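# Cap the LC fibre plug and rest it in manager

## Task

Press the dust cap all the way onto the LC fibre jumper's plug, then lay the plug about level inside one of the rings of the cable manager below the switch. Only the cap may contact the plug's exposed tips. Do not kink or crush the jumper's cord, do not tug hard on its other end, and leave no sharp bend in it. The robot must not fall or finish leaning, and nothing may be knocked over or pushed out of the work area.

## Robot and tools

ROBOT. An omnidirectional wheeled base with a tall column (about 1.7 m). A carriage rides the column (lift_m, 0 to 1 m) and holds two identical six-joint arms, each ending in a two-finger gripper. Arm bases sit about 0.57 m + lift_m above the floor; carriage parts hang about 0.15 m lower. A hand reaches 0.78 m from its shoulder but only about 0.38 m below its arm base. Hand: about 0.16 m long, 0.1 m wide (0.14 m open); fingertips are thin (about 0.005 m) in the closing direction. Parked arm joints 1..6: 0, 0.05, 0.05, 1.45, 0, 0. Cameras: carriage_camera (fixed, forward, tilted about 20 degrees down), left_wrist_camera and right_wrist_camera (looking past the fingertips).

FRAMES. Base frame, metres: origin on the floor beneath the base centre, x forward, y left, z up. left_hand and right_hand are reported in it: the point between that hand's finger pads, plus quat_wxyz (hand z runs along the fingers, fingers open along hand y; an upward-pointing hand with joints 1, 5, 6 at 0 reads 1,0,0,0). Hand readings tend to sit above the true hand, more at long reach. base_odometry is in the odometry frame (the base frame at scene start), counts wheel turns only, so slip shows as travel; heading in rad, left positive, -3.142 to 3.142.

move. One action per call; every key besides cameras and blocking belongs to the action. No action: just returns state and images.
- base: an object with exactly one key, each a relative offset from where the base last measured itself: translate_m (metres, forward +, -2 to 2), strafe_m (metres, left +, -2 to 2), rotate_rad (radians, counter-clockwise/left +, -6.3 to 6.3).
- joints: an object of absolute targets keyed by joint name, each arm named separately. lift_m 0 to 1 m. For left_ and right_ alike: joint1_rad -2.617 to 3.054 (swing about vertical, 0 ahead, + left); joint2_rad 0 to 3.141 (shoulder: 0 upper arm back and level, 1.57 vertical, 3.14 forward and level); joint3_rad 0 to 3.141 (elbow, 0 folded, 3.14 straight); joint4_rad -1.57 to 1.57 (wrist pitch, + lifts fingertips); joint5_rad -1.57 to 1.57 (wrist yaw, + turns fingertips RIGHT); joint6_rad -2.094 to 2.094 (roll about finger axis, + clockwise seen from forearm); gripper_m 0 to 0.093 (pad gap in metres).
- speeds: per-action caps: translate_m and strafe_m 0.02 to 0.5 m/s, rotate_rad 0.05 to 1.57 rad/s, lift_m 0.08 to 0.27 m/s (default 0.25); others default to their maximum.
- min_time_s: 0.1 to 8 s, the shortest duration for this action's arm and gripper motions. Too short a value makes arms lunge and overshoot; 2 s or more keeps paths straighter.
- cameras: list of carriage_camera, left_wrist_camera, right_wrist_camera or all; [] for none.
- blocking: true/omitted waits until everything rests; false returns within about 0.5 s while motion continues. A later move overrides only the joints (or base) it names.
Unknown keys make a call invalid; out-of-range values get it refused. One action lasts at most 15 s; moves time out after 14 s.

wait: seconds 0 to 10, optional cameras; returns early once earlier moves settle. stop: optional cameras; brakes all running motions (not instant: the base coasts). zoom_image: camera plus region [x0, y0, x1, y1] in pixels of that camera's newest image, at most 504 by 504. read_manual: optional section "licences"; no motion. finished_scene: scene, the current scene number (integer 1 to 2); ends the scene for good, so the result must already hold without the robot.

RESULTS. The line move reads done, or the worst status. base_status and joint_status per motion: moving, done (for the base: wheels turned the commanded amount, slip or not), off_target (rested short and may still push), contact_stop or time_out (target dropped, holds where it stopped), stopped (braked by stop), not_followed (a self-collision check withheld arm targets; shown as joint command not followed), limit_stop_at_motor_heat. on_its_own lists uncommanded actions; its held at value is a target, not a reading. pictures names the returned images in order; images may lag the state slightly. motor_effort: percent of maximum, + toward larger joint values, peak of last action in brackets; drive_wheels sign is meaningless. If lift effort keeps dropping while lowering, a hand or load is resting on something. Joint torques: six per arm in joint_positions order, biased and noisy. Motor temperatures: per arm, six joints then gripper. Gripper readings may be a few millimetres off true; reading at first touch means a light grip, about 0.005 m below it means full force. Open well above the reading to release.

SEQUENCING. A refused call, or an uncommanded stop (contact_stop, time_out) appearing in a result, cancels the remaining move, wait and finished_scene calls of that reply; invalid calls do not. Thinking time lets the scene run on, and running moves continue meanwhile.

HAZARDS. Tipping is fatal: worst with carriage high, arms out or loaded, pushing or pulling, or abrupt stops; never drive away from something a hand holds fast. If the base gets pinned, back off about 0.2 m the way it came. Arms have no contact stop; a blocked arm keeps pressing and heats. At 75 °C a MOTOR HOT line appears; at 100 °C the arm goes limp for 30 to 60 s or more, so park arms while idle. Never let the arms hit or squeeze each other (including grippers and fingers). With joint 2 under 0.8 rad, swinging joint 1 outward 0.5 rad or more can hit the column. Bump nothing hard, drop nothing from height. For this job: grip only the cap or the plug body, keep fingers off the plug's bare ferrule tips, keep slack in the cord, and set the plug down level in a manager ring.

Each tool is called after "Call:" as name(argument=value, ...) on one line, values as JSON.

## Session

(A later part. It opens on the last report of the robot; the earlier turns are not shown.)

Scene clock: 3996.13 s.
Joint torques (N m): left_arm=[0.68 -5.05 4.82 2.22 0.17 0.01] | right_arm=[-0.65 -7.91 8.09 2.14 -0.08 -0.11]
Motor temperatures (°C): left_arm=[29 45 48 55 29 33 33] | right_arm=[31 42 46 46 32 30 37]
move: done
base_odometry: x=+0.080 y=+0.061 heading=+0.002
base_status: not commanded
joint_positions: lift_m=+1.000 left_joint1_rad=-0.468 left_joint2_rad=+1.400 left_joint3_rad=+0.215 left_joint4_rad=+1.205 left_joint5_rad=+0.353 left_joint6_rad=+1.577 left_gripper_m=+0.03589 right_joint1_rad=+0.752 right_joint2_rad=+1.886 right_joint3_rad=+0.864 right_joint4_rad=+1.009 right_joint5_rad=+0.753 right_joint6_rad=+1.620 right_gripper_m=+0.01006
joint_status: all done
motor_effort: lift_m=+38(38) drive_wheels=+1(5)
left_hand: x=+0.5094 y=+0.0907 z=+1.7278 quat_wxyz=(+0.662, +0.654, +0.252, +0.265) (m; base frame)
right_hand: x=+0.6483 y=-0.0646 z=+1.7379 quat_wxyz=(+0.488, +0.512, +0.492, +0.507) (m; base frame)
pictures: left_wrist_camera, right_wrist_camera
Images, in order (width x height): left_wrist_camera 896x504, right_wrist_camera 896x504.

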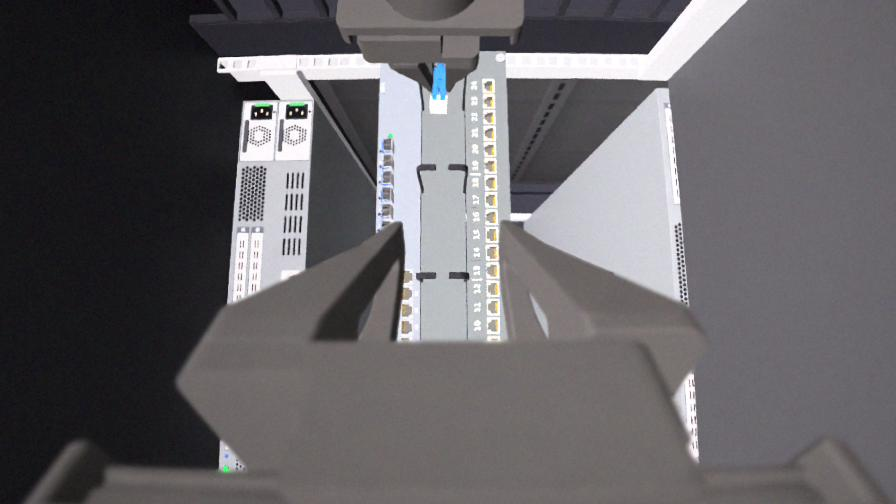

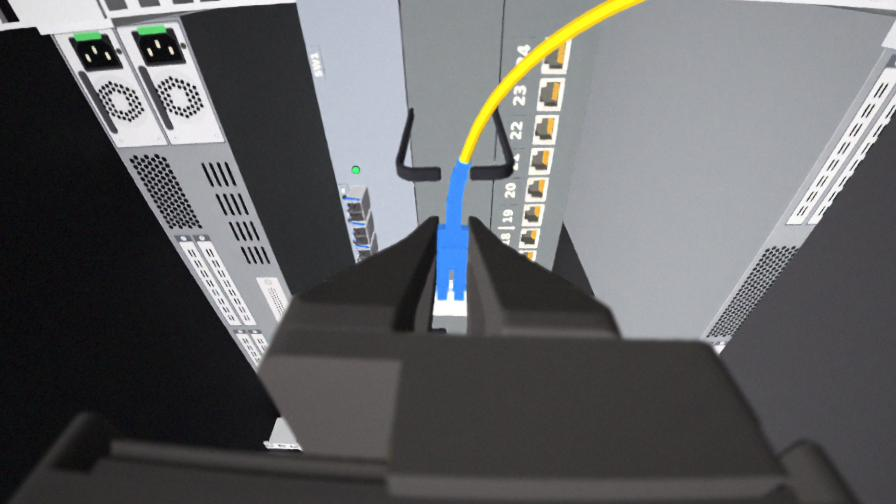

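Call:
move(joints={"right_joint1_rad": 0.728, "right_joint2_rad": 1.924, "right_joint3_rad": 0.9185, "right_joint4_rad": 0.9825, "right_joint5_rad": 0.725, "right_joint6_rad": 1.63}, min_time_s=1.5, cameras=["right_wrist_camera"])

Call:
zoom_image(camera="right_wrist_camera", region=[380, 100, 530, 310])

Scene clock: 4016.93 s.
Joint torques (N m): left_arm=[0.72 -5.08 4.81 2.22 0.18 0] | right_arm=[-0.64 -8.1 8.16 2.15 -0.09 -0.11]
Motor temperatures (°C): left_arm=[29 45 48 55 29 33 33] | right_arm=[31 43 45 46 32 30 37]
move: done
base_odometry: x=+0.080 y=+0.061 heading=+0.002
base_status: not commanded
joint_positions: lift_m=+1.000 left_joint1_rad=-0.468 left_joint2_rad=+1.400 left_joint3_rad=+0.215 left_joint4_rad=+1.205 left_joint5_rad=+0.353 left_joint6_rad=+1.577 left_gripper_m=+0.03589 right_joint1_rad=+0.734 right_joint2_rad=+1.906 right_joint3_rad=+0.896 right_joint4_rad=+0.998 right_joint5_rad=+0.735 right_joint6_rad=+1.620 right_gripper_m=+0.01006
joint_status: all done
motor_effort: lift_m=+38(38) drive_wheels=+1(5)
left_hand: x=+0.5094 y=+0.0907 z=+1.7278 quat_wxyz=(+0.662, +0.654, +0.252, +0.265) (m; base frame)
right_hand: x=+0.6579 y=-0.0645 z=+1.7381 quat_wxyz=(+0.488, +0.513, +0.492, +0.507) (m; base frame)
pictures: right_wrist_camera
Images, in order (width x height): right_wrist_camera 896x504.

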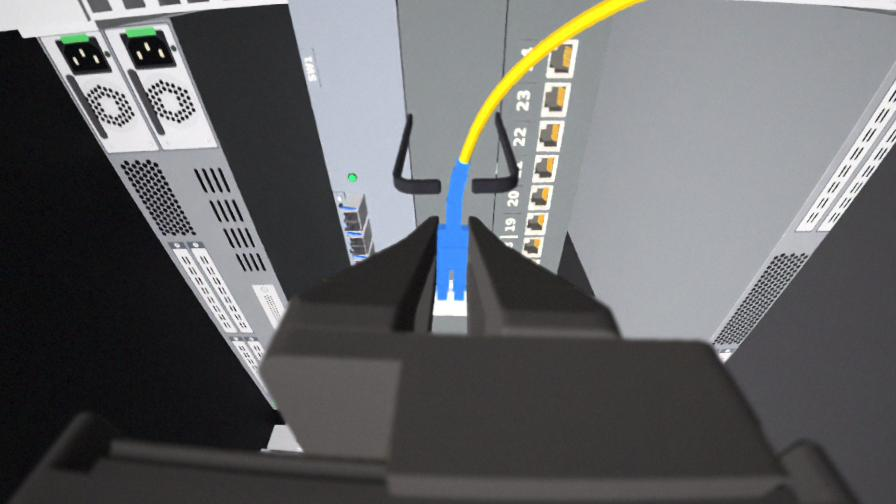

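Scaled by 2.400 from the camera's 896x504 image, which has a finer 1280x720 frame.

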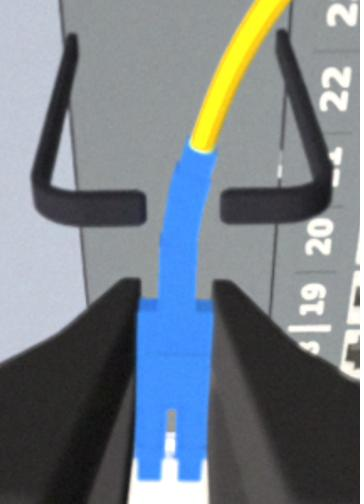

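Call:
move(joints={"right_joint1_rad": 0.7107, "right_joint2_rad": 1.9446, "right_joint3_rad": 0.9495, "right_joint4_rad": 0.970, "right_joint5_rad": 0.7072, "right_joint6_rad": 1.63}, min_time_s=1.5, cameras=["right_wrist_camera", "left_wrist_camera"])

Call:
zoom_image(camera="right_wrist_camera", region=[380, 100, 530, 310])

Call:
zoom_image(camera="left_wrist_camera", region=[380, 0, 530, 180])

Scene clock: 4023.67 s.
Joint torques (N m): left_arm=[0.73 -5.07 4.82 2.22 0.16 -0.01] | right_arm=[-0.65 -8.35 8.24 2.17 -0.09 -0.1]
Motor temperatures (°C): left_arm=[29 44 48 55 29 33 33] | right_arm=[31 43 45 46 32 30 37]
move: done
base_odometry: x=+0.080 y=+0.061 heading=+0.002
base_status: not commanded
joint_positions: lift_m=+1.000 left_joint1_rad=-0.468 left_joint2_rad=+1.400 left_joint3_rad=+0.215 left_joint4_rad=+1.205 left_joint5_rad=+0.353 left_joint6_rad=+1.577 left_gripper_m=+0.03589 right_joint1_rad=+0.717 right_joint2_rad=+1.926 right_joint3_rad=+0.926 right_joint4_rad=+0.985 right_joint5_rad=+0.717 right_joint6_rad=+1.620 right_gripper_m=+0.01006
joint_status: all done
motor_effort: lift_m=+38(38) drive_wheels=+1(5)
left_hand: x=+0.5094 y=+0.0907 z=+1.7278 quat_wxyz=(+0.662, +0.654, +0.252, +0.265) (m; base frame)
right_hand: x=+0.6673 y=-0.0647 z=+1.7380 quat_wxyz=(+0.487, +0.513, +0.493, +0.507) (m; base frame)
pictures: left_wrist_camera, right_wrist_camera
Images, in order (width x height): left_wrist_camera 896x504, right_wrist_camera 896x504.

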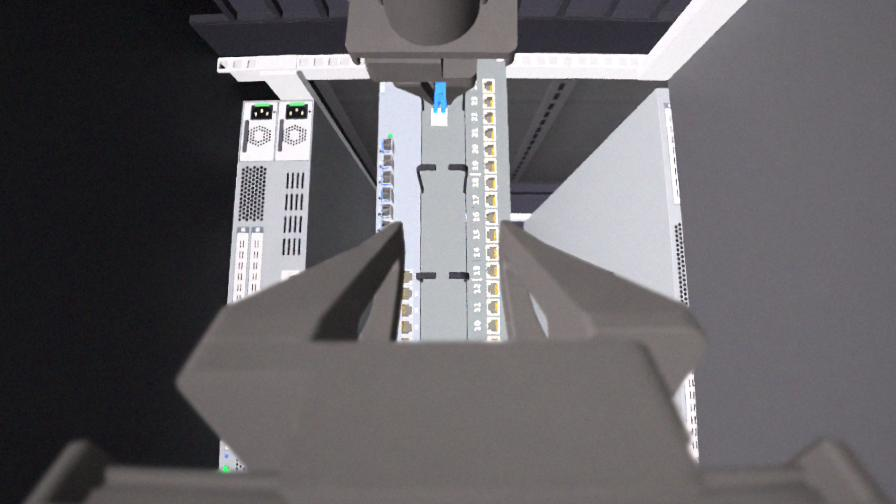

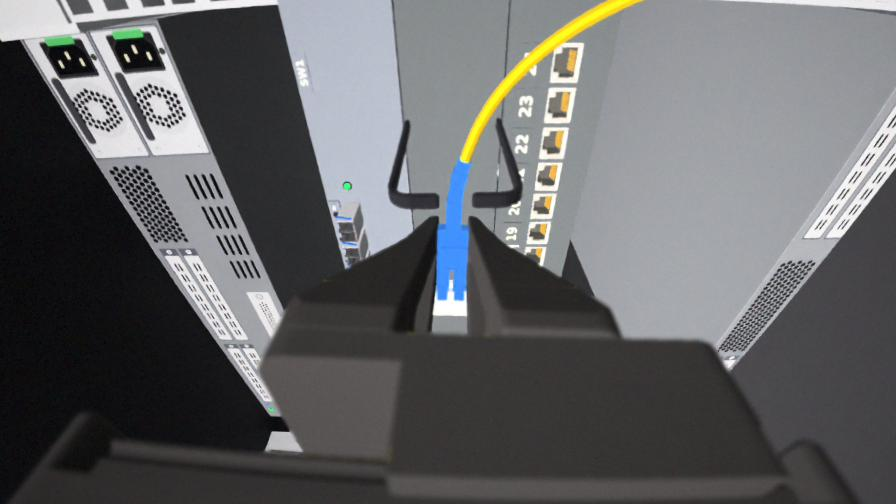

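Scaled by 2.400 from the camera's 896x504 image, which has a finer 1280x720 frame.

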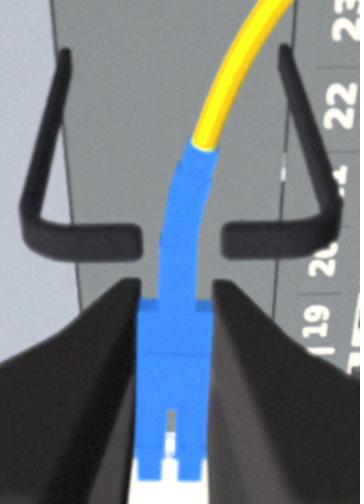

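Scaled by 2.800 from the camera's 896x504 image, which has a finer 1280x720 frame.

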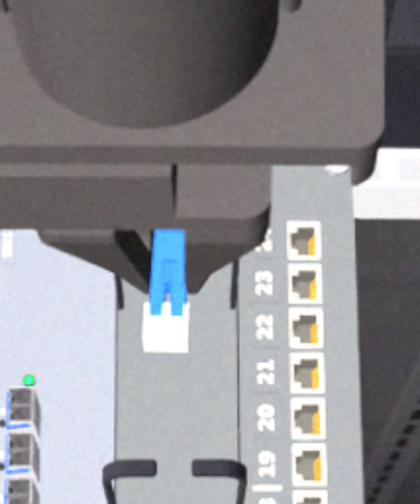

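Call:
move(joints={"right_joint1_rad": 0.782, "right_joint2_rad": 2.0005, "right_joint3_rad": 1.035, "right_joint4_rad": 0.9415, "right_joint5_rad": 0.7865, "right_joint6_rad": 1.63}, min_time_s=2, cameras=["right_wrist_camera", "left_wrist_camera"])

Call:
zoom_image(camera="left_wrist_camera", region=[380, 30, 530, 200])

Call:
zoom_image(camera="right_wrist_camera", region=[380, 100, 530, 350])

Scene clock: 4101.40 s.
Joint torques (N m): left_arm=[0.7 -5.08 4.86 2.22 0.17 0] | right_arm=[0.57 -8.87 8.38 2.13 0.11 -0.1]
Motor temperatures (°C): left_arm=[29 44 47 56 29 33 33] | right_arm=[31 45 48 46 32 30 37]
move: done
base_odometry: x=+0.080 y=+0.061 heading=+0.002
base_status: not commanded
joint_positions: lift_m=+1.000 left_joint1_rad=-0.468 left_joint2_rad=+1.400 left_joint3_rad=+0.215 left_joint4_rad=+1.205 left_joint5_rad=+0.353 left_joint6_rad=+1.577 left_gripper_m=+0.03589 right_joint1_rad=+0.776 right_joint2_rad=+1.982 right_joint3_rad=+1.012 right_joint4_rad=+0.956 right_joint5_rad=+0.777 right_joint6_rad=+1.620 right_gripper_m=+0.01006
joint_status: all done
motor_effort: lift_m=+38(38) drive_wheels=+2(4)
left_hand: x=+0.5094 y=+0.0907 z=+1.7278 quat_wxyz=(+0.662, +0.654, +0.252, +0.265) (m; base frame)
right_hand: x=+0.6658 y=-0.0357 z=+1.7384 quat_wxyz=(+0.488, +0.512, +0.492, +0.507) (m; base frame)
pictures: left_wrist_camera, right_wrist_camera
Images, in order (width x height): left_wrist_camera 896x504, right_wrist_camera 896x504.

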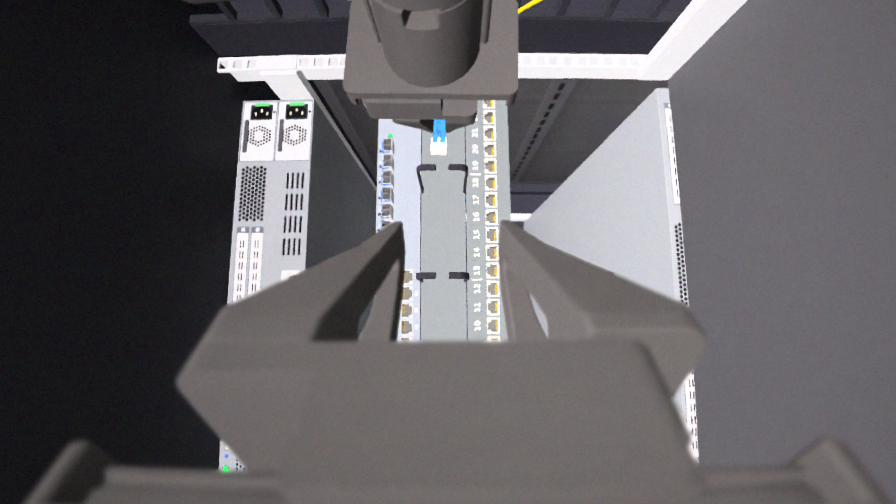

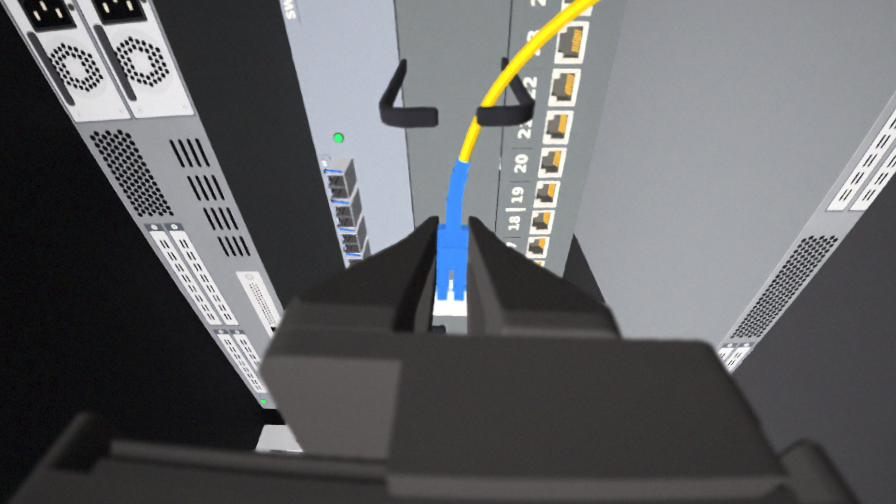

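Scaled by 2.965 from the camera's 896x504 image, which has a finer 1280x720 frame.

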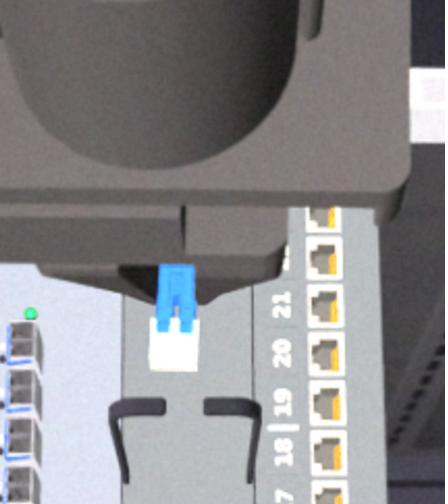

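Scaled by 2.016 from the camera's 896x504 image, which has a finer 1280x720 frame.

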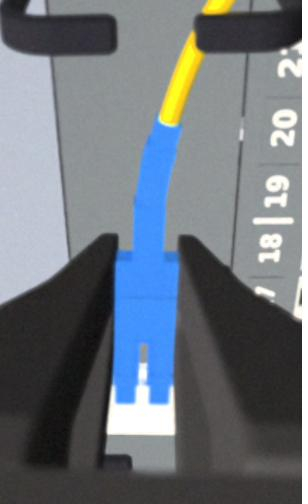

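Call:
move(joints={"right_joint1_rad": 0.811, "right_joint2_rad": 2.0345, "right_joint3_rad": 1.088, "right_joint4_rad": 0.9214, "right_joint5_rad": 0.8145, "right_joint6_rad": 1.63}, min_time_s=2, cameras=["right_wrist_camera", "left_wrist_camera"])

Call:
zoom_image(camera="left_wrist_camera", region=[380, 50, 530, 220])

Call:
zoom_image(camera="right_wrist_camera", region=[330, 50, 580, 350])

Scene clock: 4195.10 s.
Joint torques (N m): left_arm=[0.69 -5.08 4.82 2.22 0.17 0] | right_arm=[1.01 -9.09 8.61 2.09 -0.04 -0.11]
Motor temperatures (°C): left_arm=[29 44 47 56 29 33 33] | right_arm=[31 45 49 46 31 30 37]
move: done
base_odometry: x=+0.080 y=+0.061 heading=+0.002
base_status: not commanded
joint_positions: lift_m=+1.000 left_joint1_rad=-0.468 left_joint2_rad=+1.400 left_joint3_rad=+0.215 left_joint4_rad=+1.205 left_joint5_rad=+0.353 left_joint6_rad=+1.577 left_gripper_m=+0.03589 right_joint1_rad=+0.801 right_joint2_rad=+2.014 right_joint3_rad=+1.063 right_joint4_rad=+0.937 right_joint5_rad=+0.821 right_joint6_rad=+1.620 right_gripper_m=+0.01006
joint_status: all done
motor_effort: lift_m=+38(38) drive_wheels=+0(5)
left_hand: x=+0.5094 y=+0.0907 z=+1.7278 quat_wxyz=(+0.662, +0.654, +0.252, +0.265) (m; base frame)
right_hand: x=+0.6665 y=-0.0245 z=+1.7382 quat_wxyz=(+0.493, +0.517, +0.488, +0.502) (m; base frame)
pictures: left_wrist_camera, right_wrist_camera
Images, in order (width x height): left_wrist_camera 896x504, right_wrist_camera 896x504.

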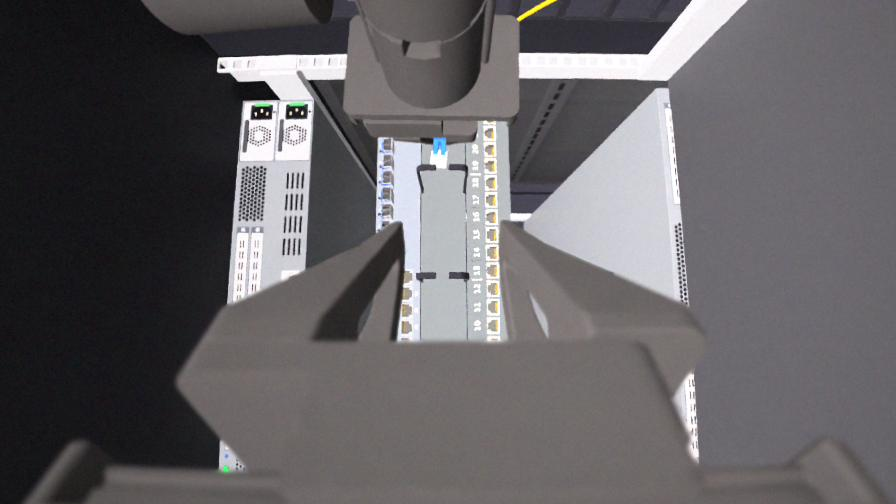

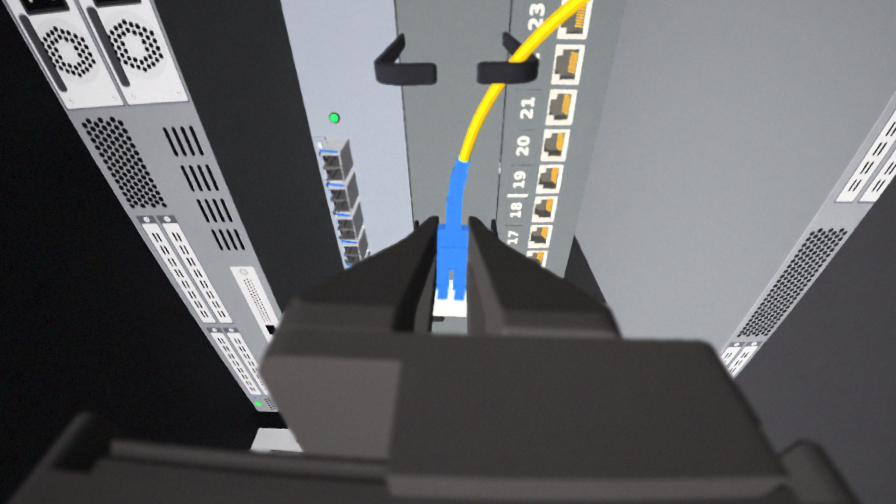

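Scaled by 2.965 from the camera's 896x504 image, which has a finer 1280x720 frame.

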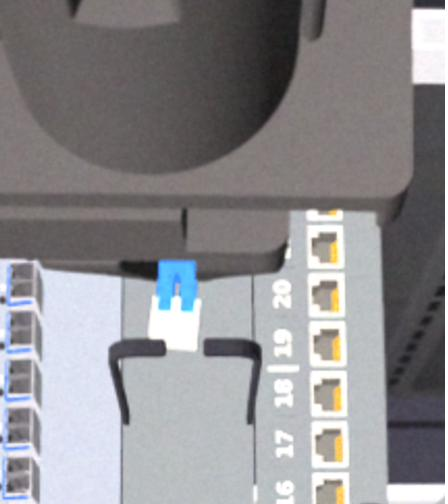

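Scaled by 1.680 from the camera's 896x504 image, which has a finer 1280x720 frame.

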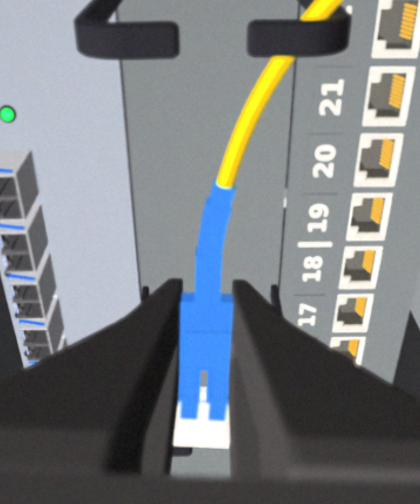

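Call:
zoom_image(camera="left_wrist_camera", region=[412, 130, 476, 200])

Scaled by 7.200 from the camera's 896x504 image, which has a finer 1280x720 frame.

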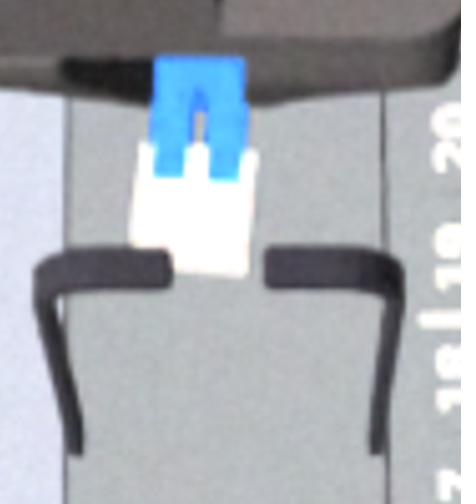

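Call:
move(joints={"right_joint1_rad": 0.768, "right_joint2_rad": 1.957, "right_joint3_rad": 0.998, "right_joint4_rad": 0.9685, "right_joint5_rad": 0.7645, "right_joint6_rad": 1.63}, min_time_s=1.5, cameras=["right_wrist_camera", "left_wrist_camera"])

Call:
zoom_image(camera="left_wrist_camera", region=[412, 120, 476, 190])

Call:
zoom_image(camera="right_wrist_camera", region=[405, 150, 505, 340])

Scene clock: 4229.97 s.
Joint torques (N m): left_arm=[0.69 -5.08 4.83 2.23 0.16 0] | right_arm=[-0.66 -13.33 5.11 2.35 -0.07 -0.11]
Motor temperatures (°C): left_arm=[29 43 46 56 29 33 32] | right_arm=[31 45 49 45 31 30 37]
move: done
base_odometry: x=+0.080 y=+0.061 heading=+0.002
base_status: not commanded
joint_positions: lift_m=+1.000 left_joint1_rad=-0.468 left_joint2_rad=+1.400 left_joint3_rad=+0.215 left_joint4_rad=+1.205 left_joint5_rad=+0.353 left_joint6_rad=+1.577 left_gripper_m=+0.03589 right_joint1_rad=+0.774 right_joint2_rad=+1.985 right_joint3_rad=+1.012 right_joint4_rad=+0.965 right_joint5_rad=+0.775 right_joint6_rad=+1.620 right_gripper_m=+0.01006
joint_status: all done
motor_effort: lift_m=+38(38) drive_wheels=+1(4)
left_hand: x=+0.5094 y=+0.0907 z=+1.7278 quat_wxyz=(+0.662, +0.654, +0.252, +0.265) (m; base frame)
right_hand: x=+0.6665 y=-0.0361 z=+1.7383 quat_wxyz=(+0.488, +0.512, +0.490, +0.509) (m; base frame)
pictures: left_wrist_camera, right_wrist_camera
Images, in order (width x height): left_wrist_camera 896x504, right_wrist_camera 896x504.

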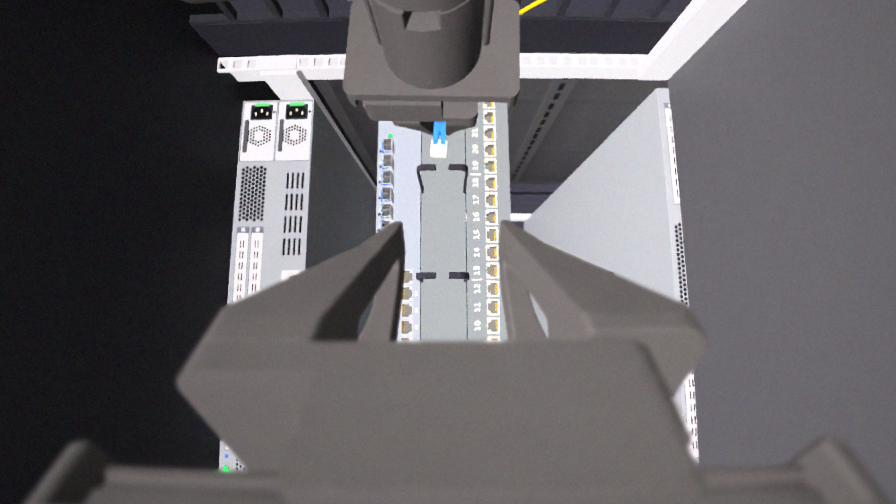

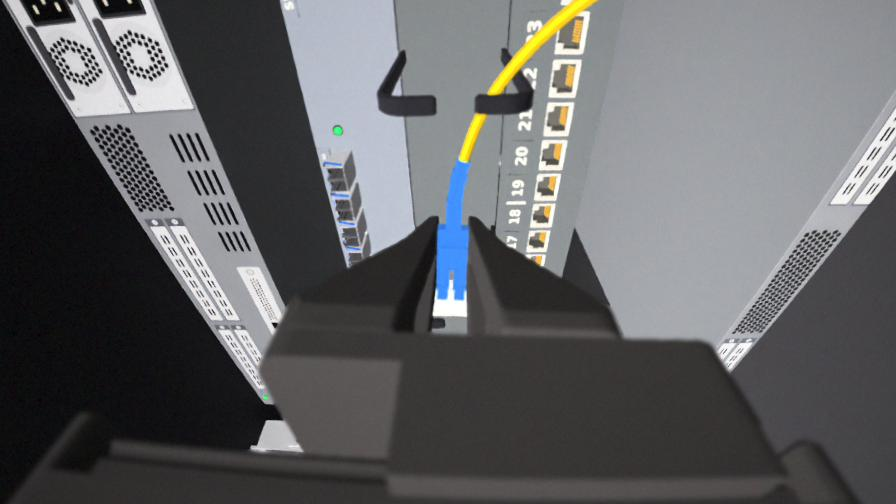

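Scaled by 7.200 from the camera's 896x504 image, which has a finer 1280x720 frame.

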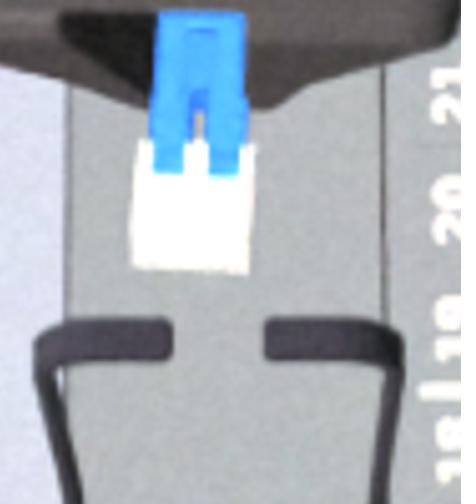

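Scaled by 2.653 from the camera's 896x504 image, which has a finer 1280x720 frame.

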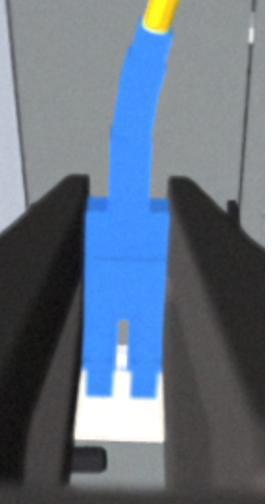

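Call:
move(joints={"right_joint1_rad": 0.752, "right_joint2_rad": 2.020, "right_joint3_rad": 1.065, "right_joint4_rad": 0.934, "right_joint5_rad": 0.7485, "right_joint6_rad": 1.63}, min_time_s=1.5, cameras=["right_wrist_camera", "left_wrist_camera"])

Call:
zoom_image(camera="left_wrist_camera", region=[412, 120, 476, 190])

Call:
zoom_image(camera="right_wrist_camera", region=[405, 150, 505, 340])

Scene clock: 4255.33 s.
Joint torques (N m): left_arm=[0.72 -5.09 4.81 2.22 0.16 0] | right_arm=[-0.68 -9.1 8.42 2.14 -0.08 -0.1]
Motor temperatures (°C): left_arm=[29 43 46 56 29 33 32] | right_arm=[31 47 47 47 31 30 37]
move: done
base_odometry: x=+0.080 y=+0.061 heading=+0.002
base_status: not commanded
joint_positions: lift_m=+1.000 left_joint1_rad=-0.468 left_joint2_rad=+1.400 left_joint3_rad=+0.215 left_joint4_rad=+1.205 left_joint5_rad=+0.353 left_joint6_rad=+1.577 left_gripper_m=+0.03589 right_joint1_rad=+0.758 right_joint2_rad=+2.001 right_joint3_rad=+1.042 right_joint4_rad=+0.949 right_joint5_rad=+0.758 right_joint6_rad=+1.620 right_gripper_m=+0.01006
joint_status: all done
motor_effort: lift_m=+38(38) drive_wheels=+5(7)
left_hand: x=+0.5094 y=+0.0907 z=+1.7278 quat_wxyz=(+0.662, +0.654, +0.252, +0.265) (m; base frame)
right_hand: x=+0.6753 y=-0.0362 z=+1.7390 quat_wxyz=(+0.487, +0.513, +0.491, +0.509) (m; base frame)
pictures: left_wrist_camera, right_wrist_camera
Images, in order (width x height): left_wrist_camera 896x504, right_wrist_camera 896x504.

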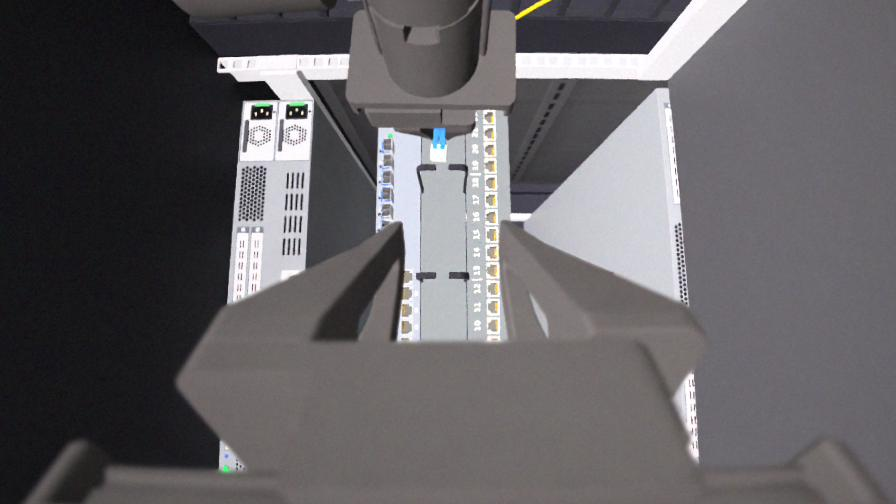

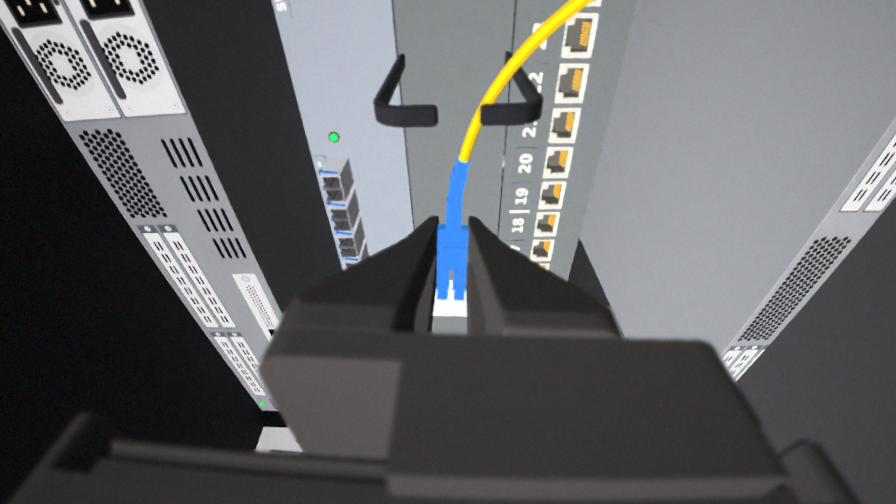

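Scaled by 7.200 from the camera's 896x504 image, which has a finer 1280x720 frame.

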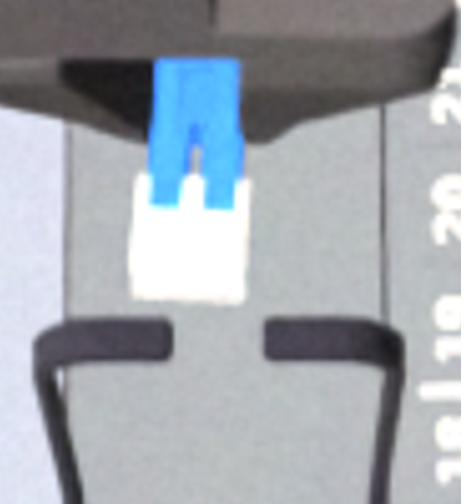

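Scaled by 2.653 from the camera's 896x504 image, which has a finer 1280x720 frame.

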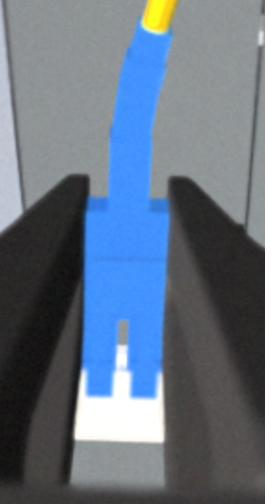

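Call:
move(joints={"right_joint1_rad": 0.7836, "right_joint2_rad": 2.0399, "right_joint3_rad": 1.098, "right_joint4_rad": 0.918, "right_joint5_rad": 0.7856, "right_joint6_rad": 1.63}, min_time_s=1.5, cameras=["right_wrist_camera", "left_wrist_camera"])

Call:
zoom_image(camera="left_wrist_camera", region=[412, 120, 476, 190])

Call:
zoom_image(camera="right_wrist_camera", region=[405, 150, 505, 340])

Scene clock: 4263.87 s.
Joint torques (N m): left_arm=[0.72 -5.05 4.83 2.22 0.18 0] | right_arm=[0.58 -9.29 8.49 2.13 0.1 -0.11]
Motor temperatures (°C): left_arm=[29 43 46 56 29 33 32] | right_arm=[31 48 47 47 31 30 37]
move: done
base_odometry: x=+0.080 y=+0.061 heading=+0.002
base_status: not commanded
joint_positions: lift_m=+1.000 left_joint1_rad=-0.468 left_joint2_rad=+1.400 left_joint3_rad=+0.215 left_joint4_rad=+1.205 left_joint5_rad=+0.353 left_joint6_rad=+1.577 left_gripper_m=+0.03589 right_joint1_rad=+0.777 right_joint2_rad=+2.021 right_joint3_rad=+1.074 right_joint4_rad=+0.933 right_joint5_rad=+0.776 right_joint6_rad=+1.620 right_gripper_m=+0.01006
joint_status: all done
motor_effort: lift_m=+38(38) drive_wheels=-2(5)
left_hand: x=+0.5094 y=+0.0907 z=+1.7278 quat_wxyz=(+0.663, +0.653, +0.252, +0.265) (m; base frame)
right_hand: x=+0.6749 y=-0.0256 z=+1.7388 quat_wxyz=(+0.487, +0.512, +0.493, +0.508) (m; base frame)
pictures: left_wrist_camera, right_wrist_camera
Images, in order (width x height): left_wrist_camera 896x504, right_wrist_camera 896x504.

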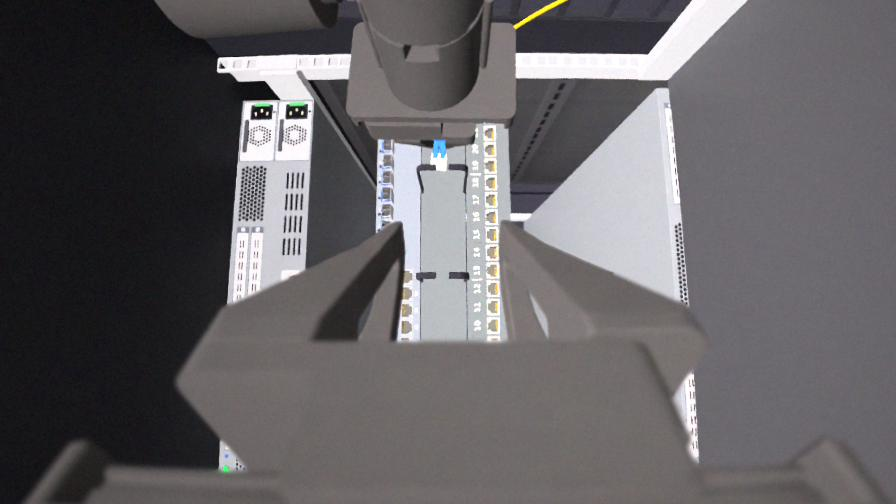

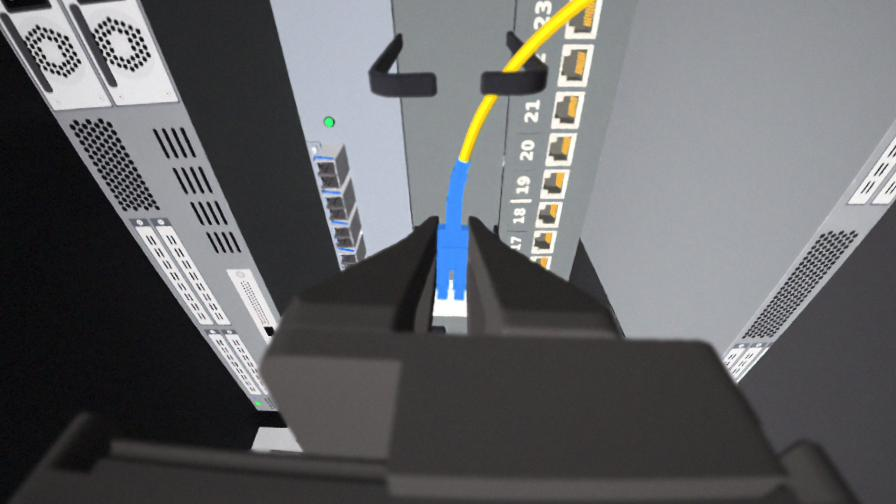

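Scaled by 7.200 from the camera's 896x504 image, which has a finer 1280x720 frame.

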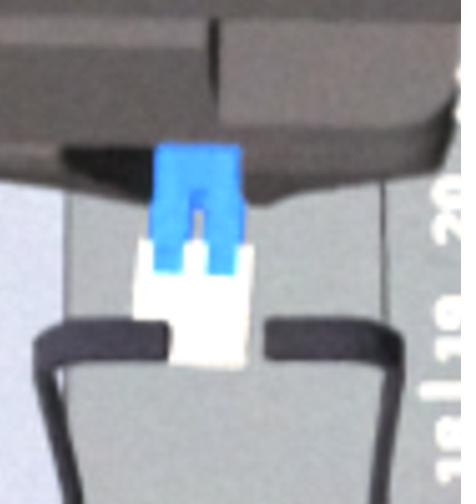

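Scaled by 2.653 from the camera's 896x504 image, which has a finer 1280x720 frame.

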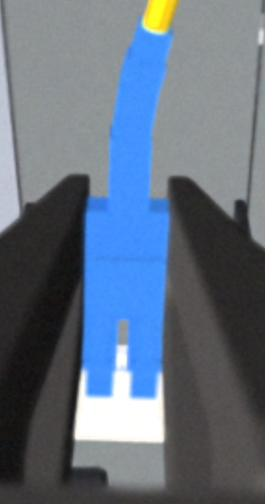

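Call:
move(joints={"right_joint1_rad": 0.692, "right_joint2_rad": 1.9155, "right_joint3_rad": 0.937, "right_joint4_rad": 0.9856, "right_joint5_rad": 0.5138, "right_joint6_rad": 1.63}, min_time_s=2, cameras=["right_wrist_camera", "left_wrist_camera"])

Scene clock: 4337.23 s.
Joint torques (N m): left_arm=[0.7 -5.09 4.81 2.22 0.17 0] | right_arm=[-0.65 -12.93 5.15 2.5 -0.11 -0.1]
Motor temperatures (°C): left_arm=[29 43 46 56 29 33 32] | right_arm=[31 47 48 47 31 30 37]
move: done
base_odometry: x=+0.080 y=+0.061 heading=+0.002
base_status: not commanded
joint_positions: lift_m=+1.000 left_joint1_rad=-0.468 left_joint2_rad=+1.400 left_joint3_rad=+0.215 left_joint4_rad=+1.205 left_joint5_rad=+0.353 left_joint6_rad=+1.577 left_gripper_m=+0.03589 right_joint1_rad=+0.698 right_joint2_rad=+1.943 right_joint3_rad=+0.950 right_joint4_rad=+0.982 right_joint5_rad=+0.524 right_joint6_rad=+1.620 right_gripper_m=+0.01006
joint_status: all done
motor_effort: lift_m=+38(38) drive_wheels=+5(5)
left_hand: x=+0.5094 y=+0.0907 z=+1.7278 quat_wxyz=(+0.663, +0.653, +0.252, +0.265) (m; base frame)
right_hand: x=+0.6733 y=-0.0364 z=+1.7383 quat_wxyz=(+0.441, +0.469, +0.534, +0.549) (m; base frame)
pictures: left_wrist_camera, right_wrist_camera
Images, in order (width x height): left_wrist_camera 896x504, right_wrist_camera 896x504.

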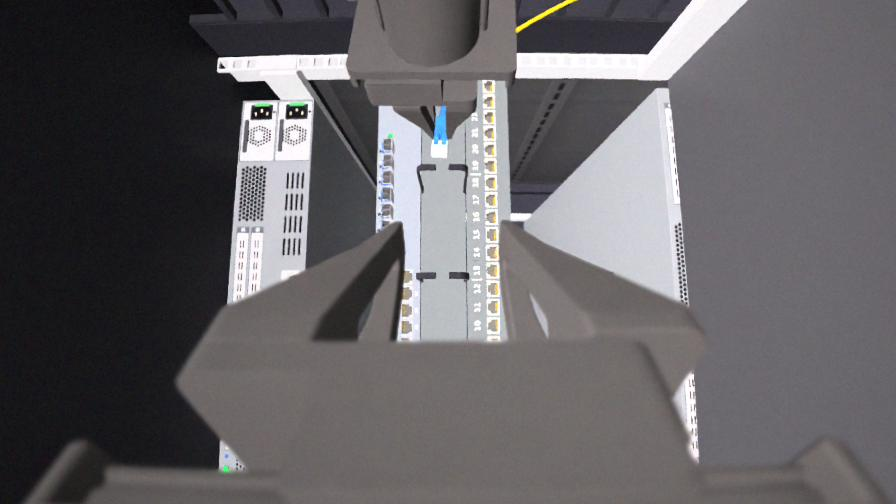

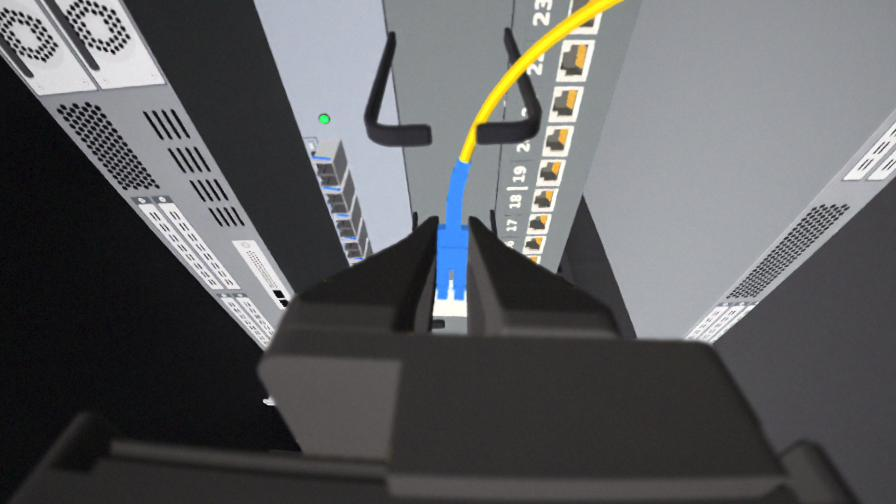

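Call:
move(joints={"right_joint1_rad": 0.611, "right_joint2_rad": 1.898, "right_joint3_rad": 0.911, "right_joint4_rad": 0.9955, "right_joint5_rad": 0.258, "right_joint6_rad": 1.63}, min_time_s=2, cameras=["right_wrist_camera", "left_wrist_camera"])

Call:
zoom_image(camera="left_wrist_camera", region=[412, 120, 476, 190])

Call:
zoom_image(camera="right_wrist_camera", region=[380, 100, 530, 350])

Scene clock: 4344.93 s.
Joint torques (N m): left_arm=[0.7 -5.05 4.82 2.22 0.17 0] | right_arm=[-6.39 -11.55 6.69 2.56 -0.92 -0.1]
Motor temperatures (°C): left_arm=[29 43 46 56 29 33 32] | right_arm=[31 49 48 47 31 30 37]
move: off_target
base_odometry: x=+0.080 y=+0.061 heading=+0.002
base_status: not commanded
joint_positions: lift_m=+1.000 left_joint1_rad=-0.468 left_joint2_rad=+1.400 left_joint3_rad=+0.215 left_joint4_rad=+1.205 left_joint5_rad=+0.353 left_joint6_rad=+1.577 left_gripper_m=+0.03589 right_joint1_rad=+0.674 right_joint2_rad=+1.914 right_joint3_rad=+0.907 right_joint4_rad=+0.995 right_joint5_rad=+0.347 right_joint6_rad=+1.620 right_gripper_m=+0.01006
joint_status: right_joint1_rad off_target (ended at +0.674, target +0.611); right_joint5_rad off_target (ended at +0.347, target +0.258); the others done
motor_effort: lift_m=+38(38) drive_wheels=-1(7)
left_hand: x=+0.5094 y=+0.0907 z=+1.7278 quat_wxyz=(+0.663, +0.653, +0.252, +0.265) (m; base frame)
right_hand: x=+0.6647 y=-0.0233 z=+1.7381 quat_wxyz=(+0.396, +0.427, +0.568, +0.581) (m; base frame)
pictures: left_wrist_camera, right_wrist_camera
Images, in order (width x height): left_wrist_camera 896x504, right_wrist_camera 896x504.

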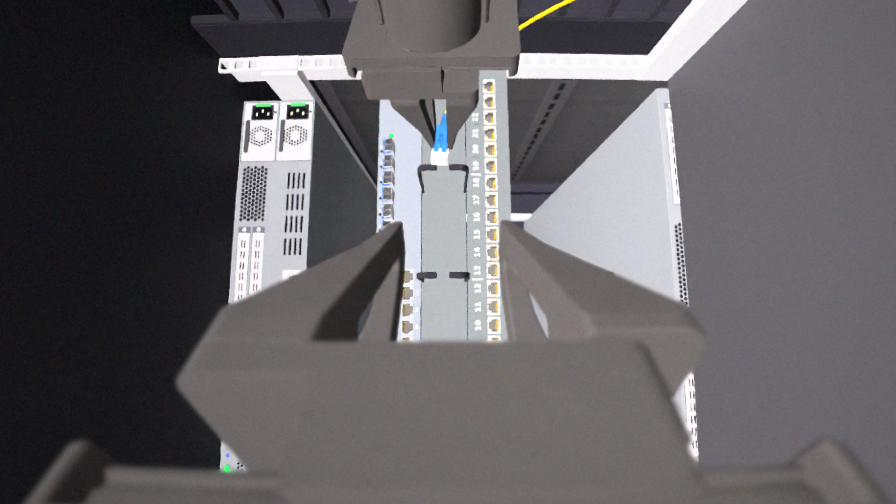

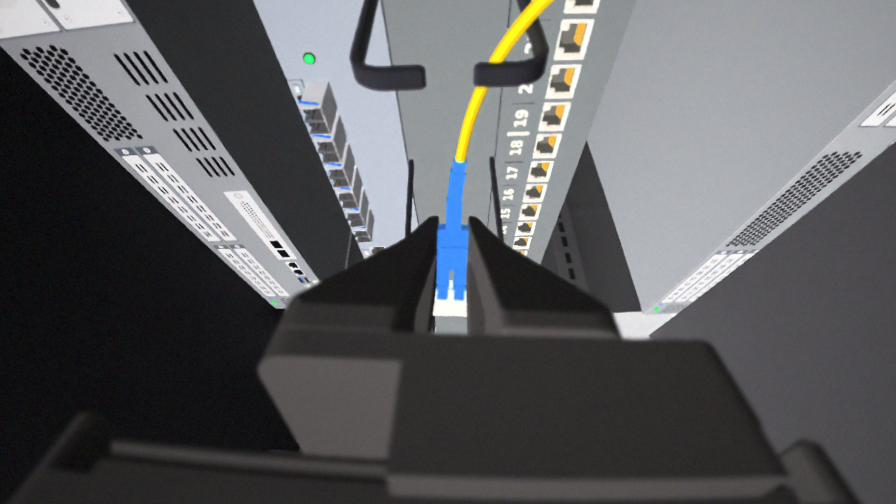

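Scaled by 7.200 from the camera's 896x504 image, which has a finer 1280x720 frame.

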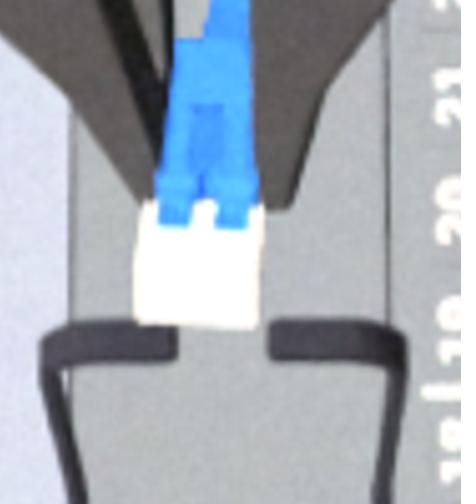

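Scaled by 2.016 from the camera's 896x504 image, which has a finer 1280x720 frame.

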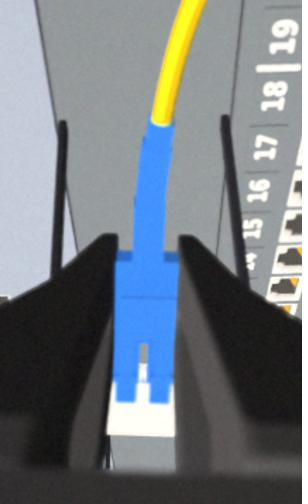

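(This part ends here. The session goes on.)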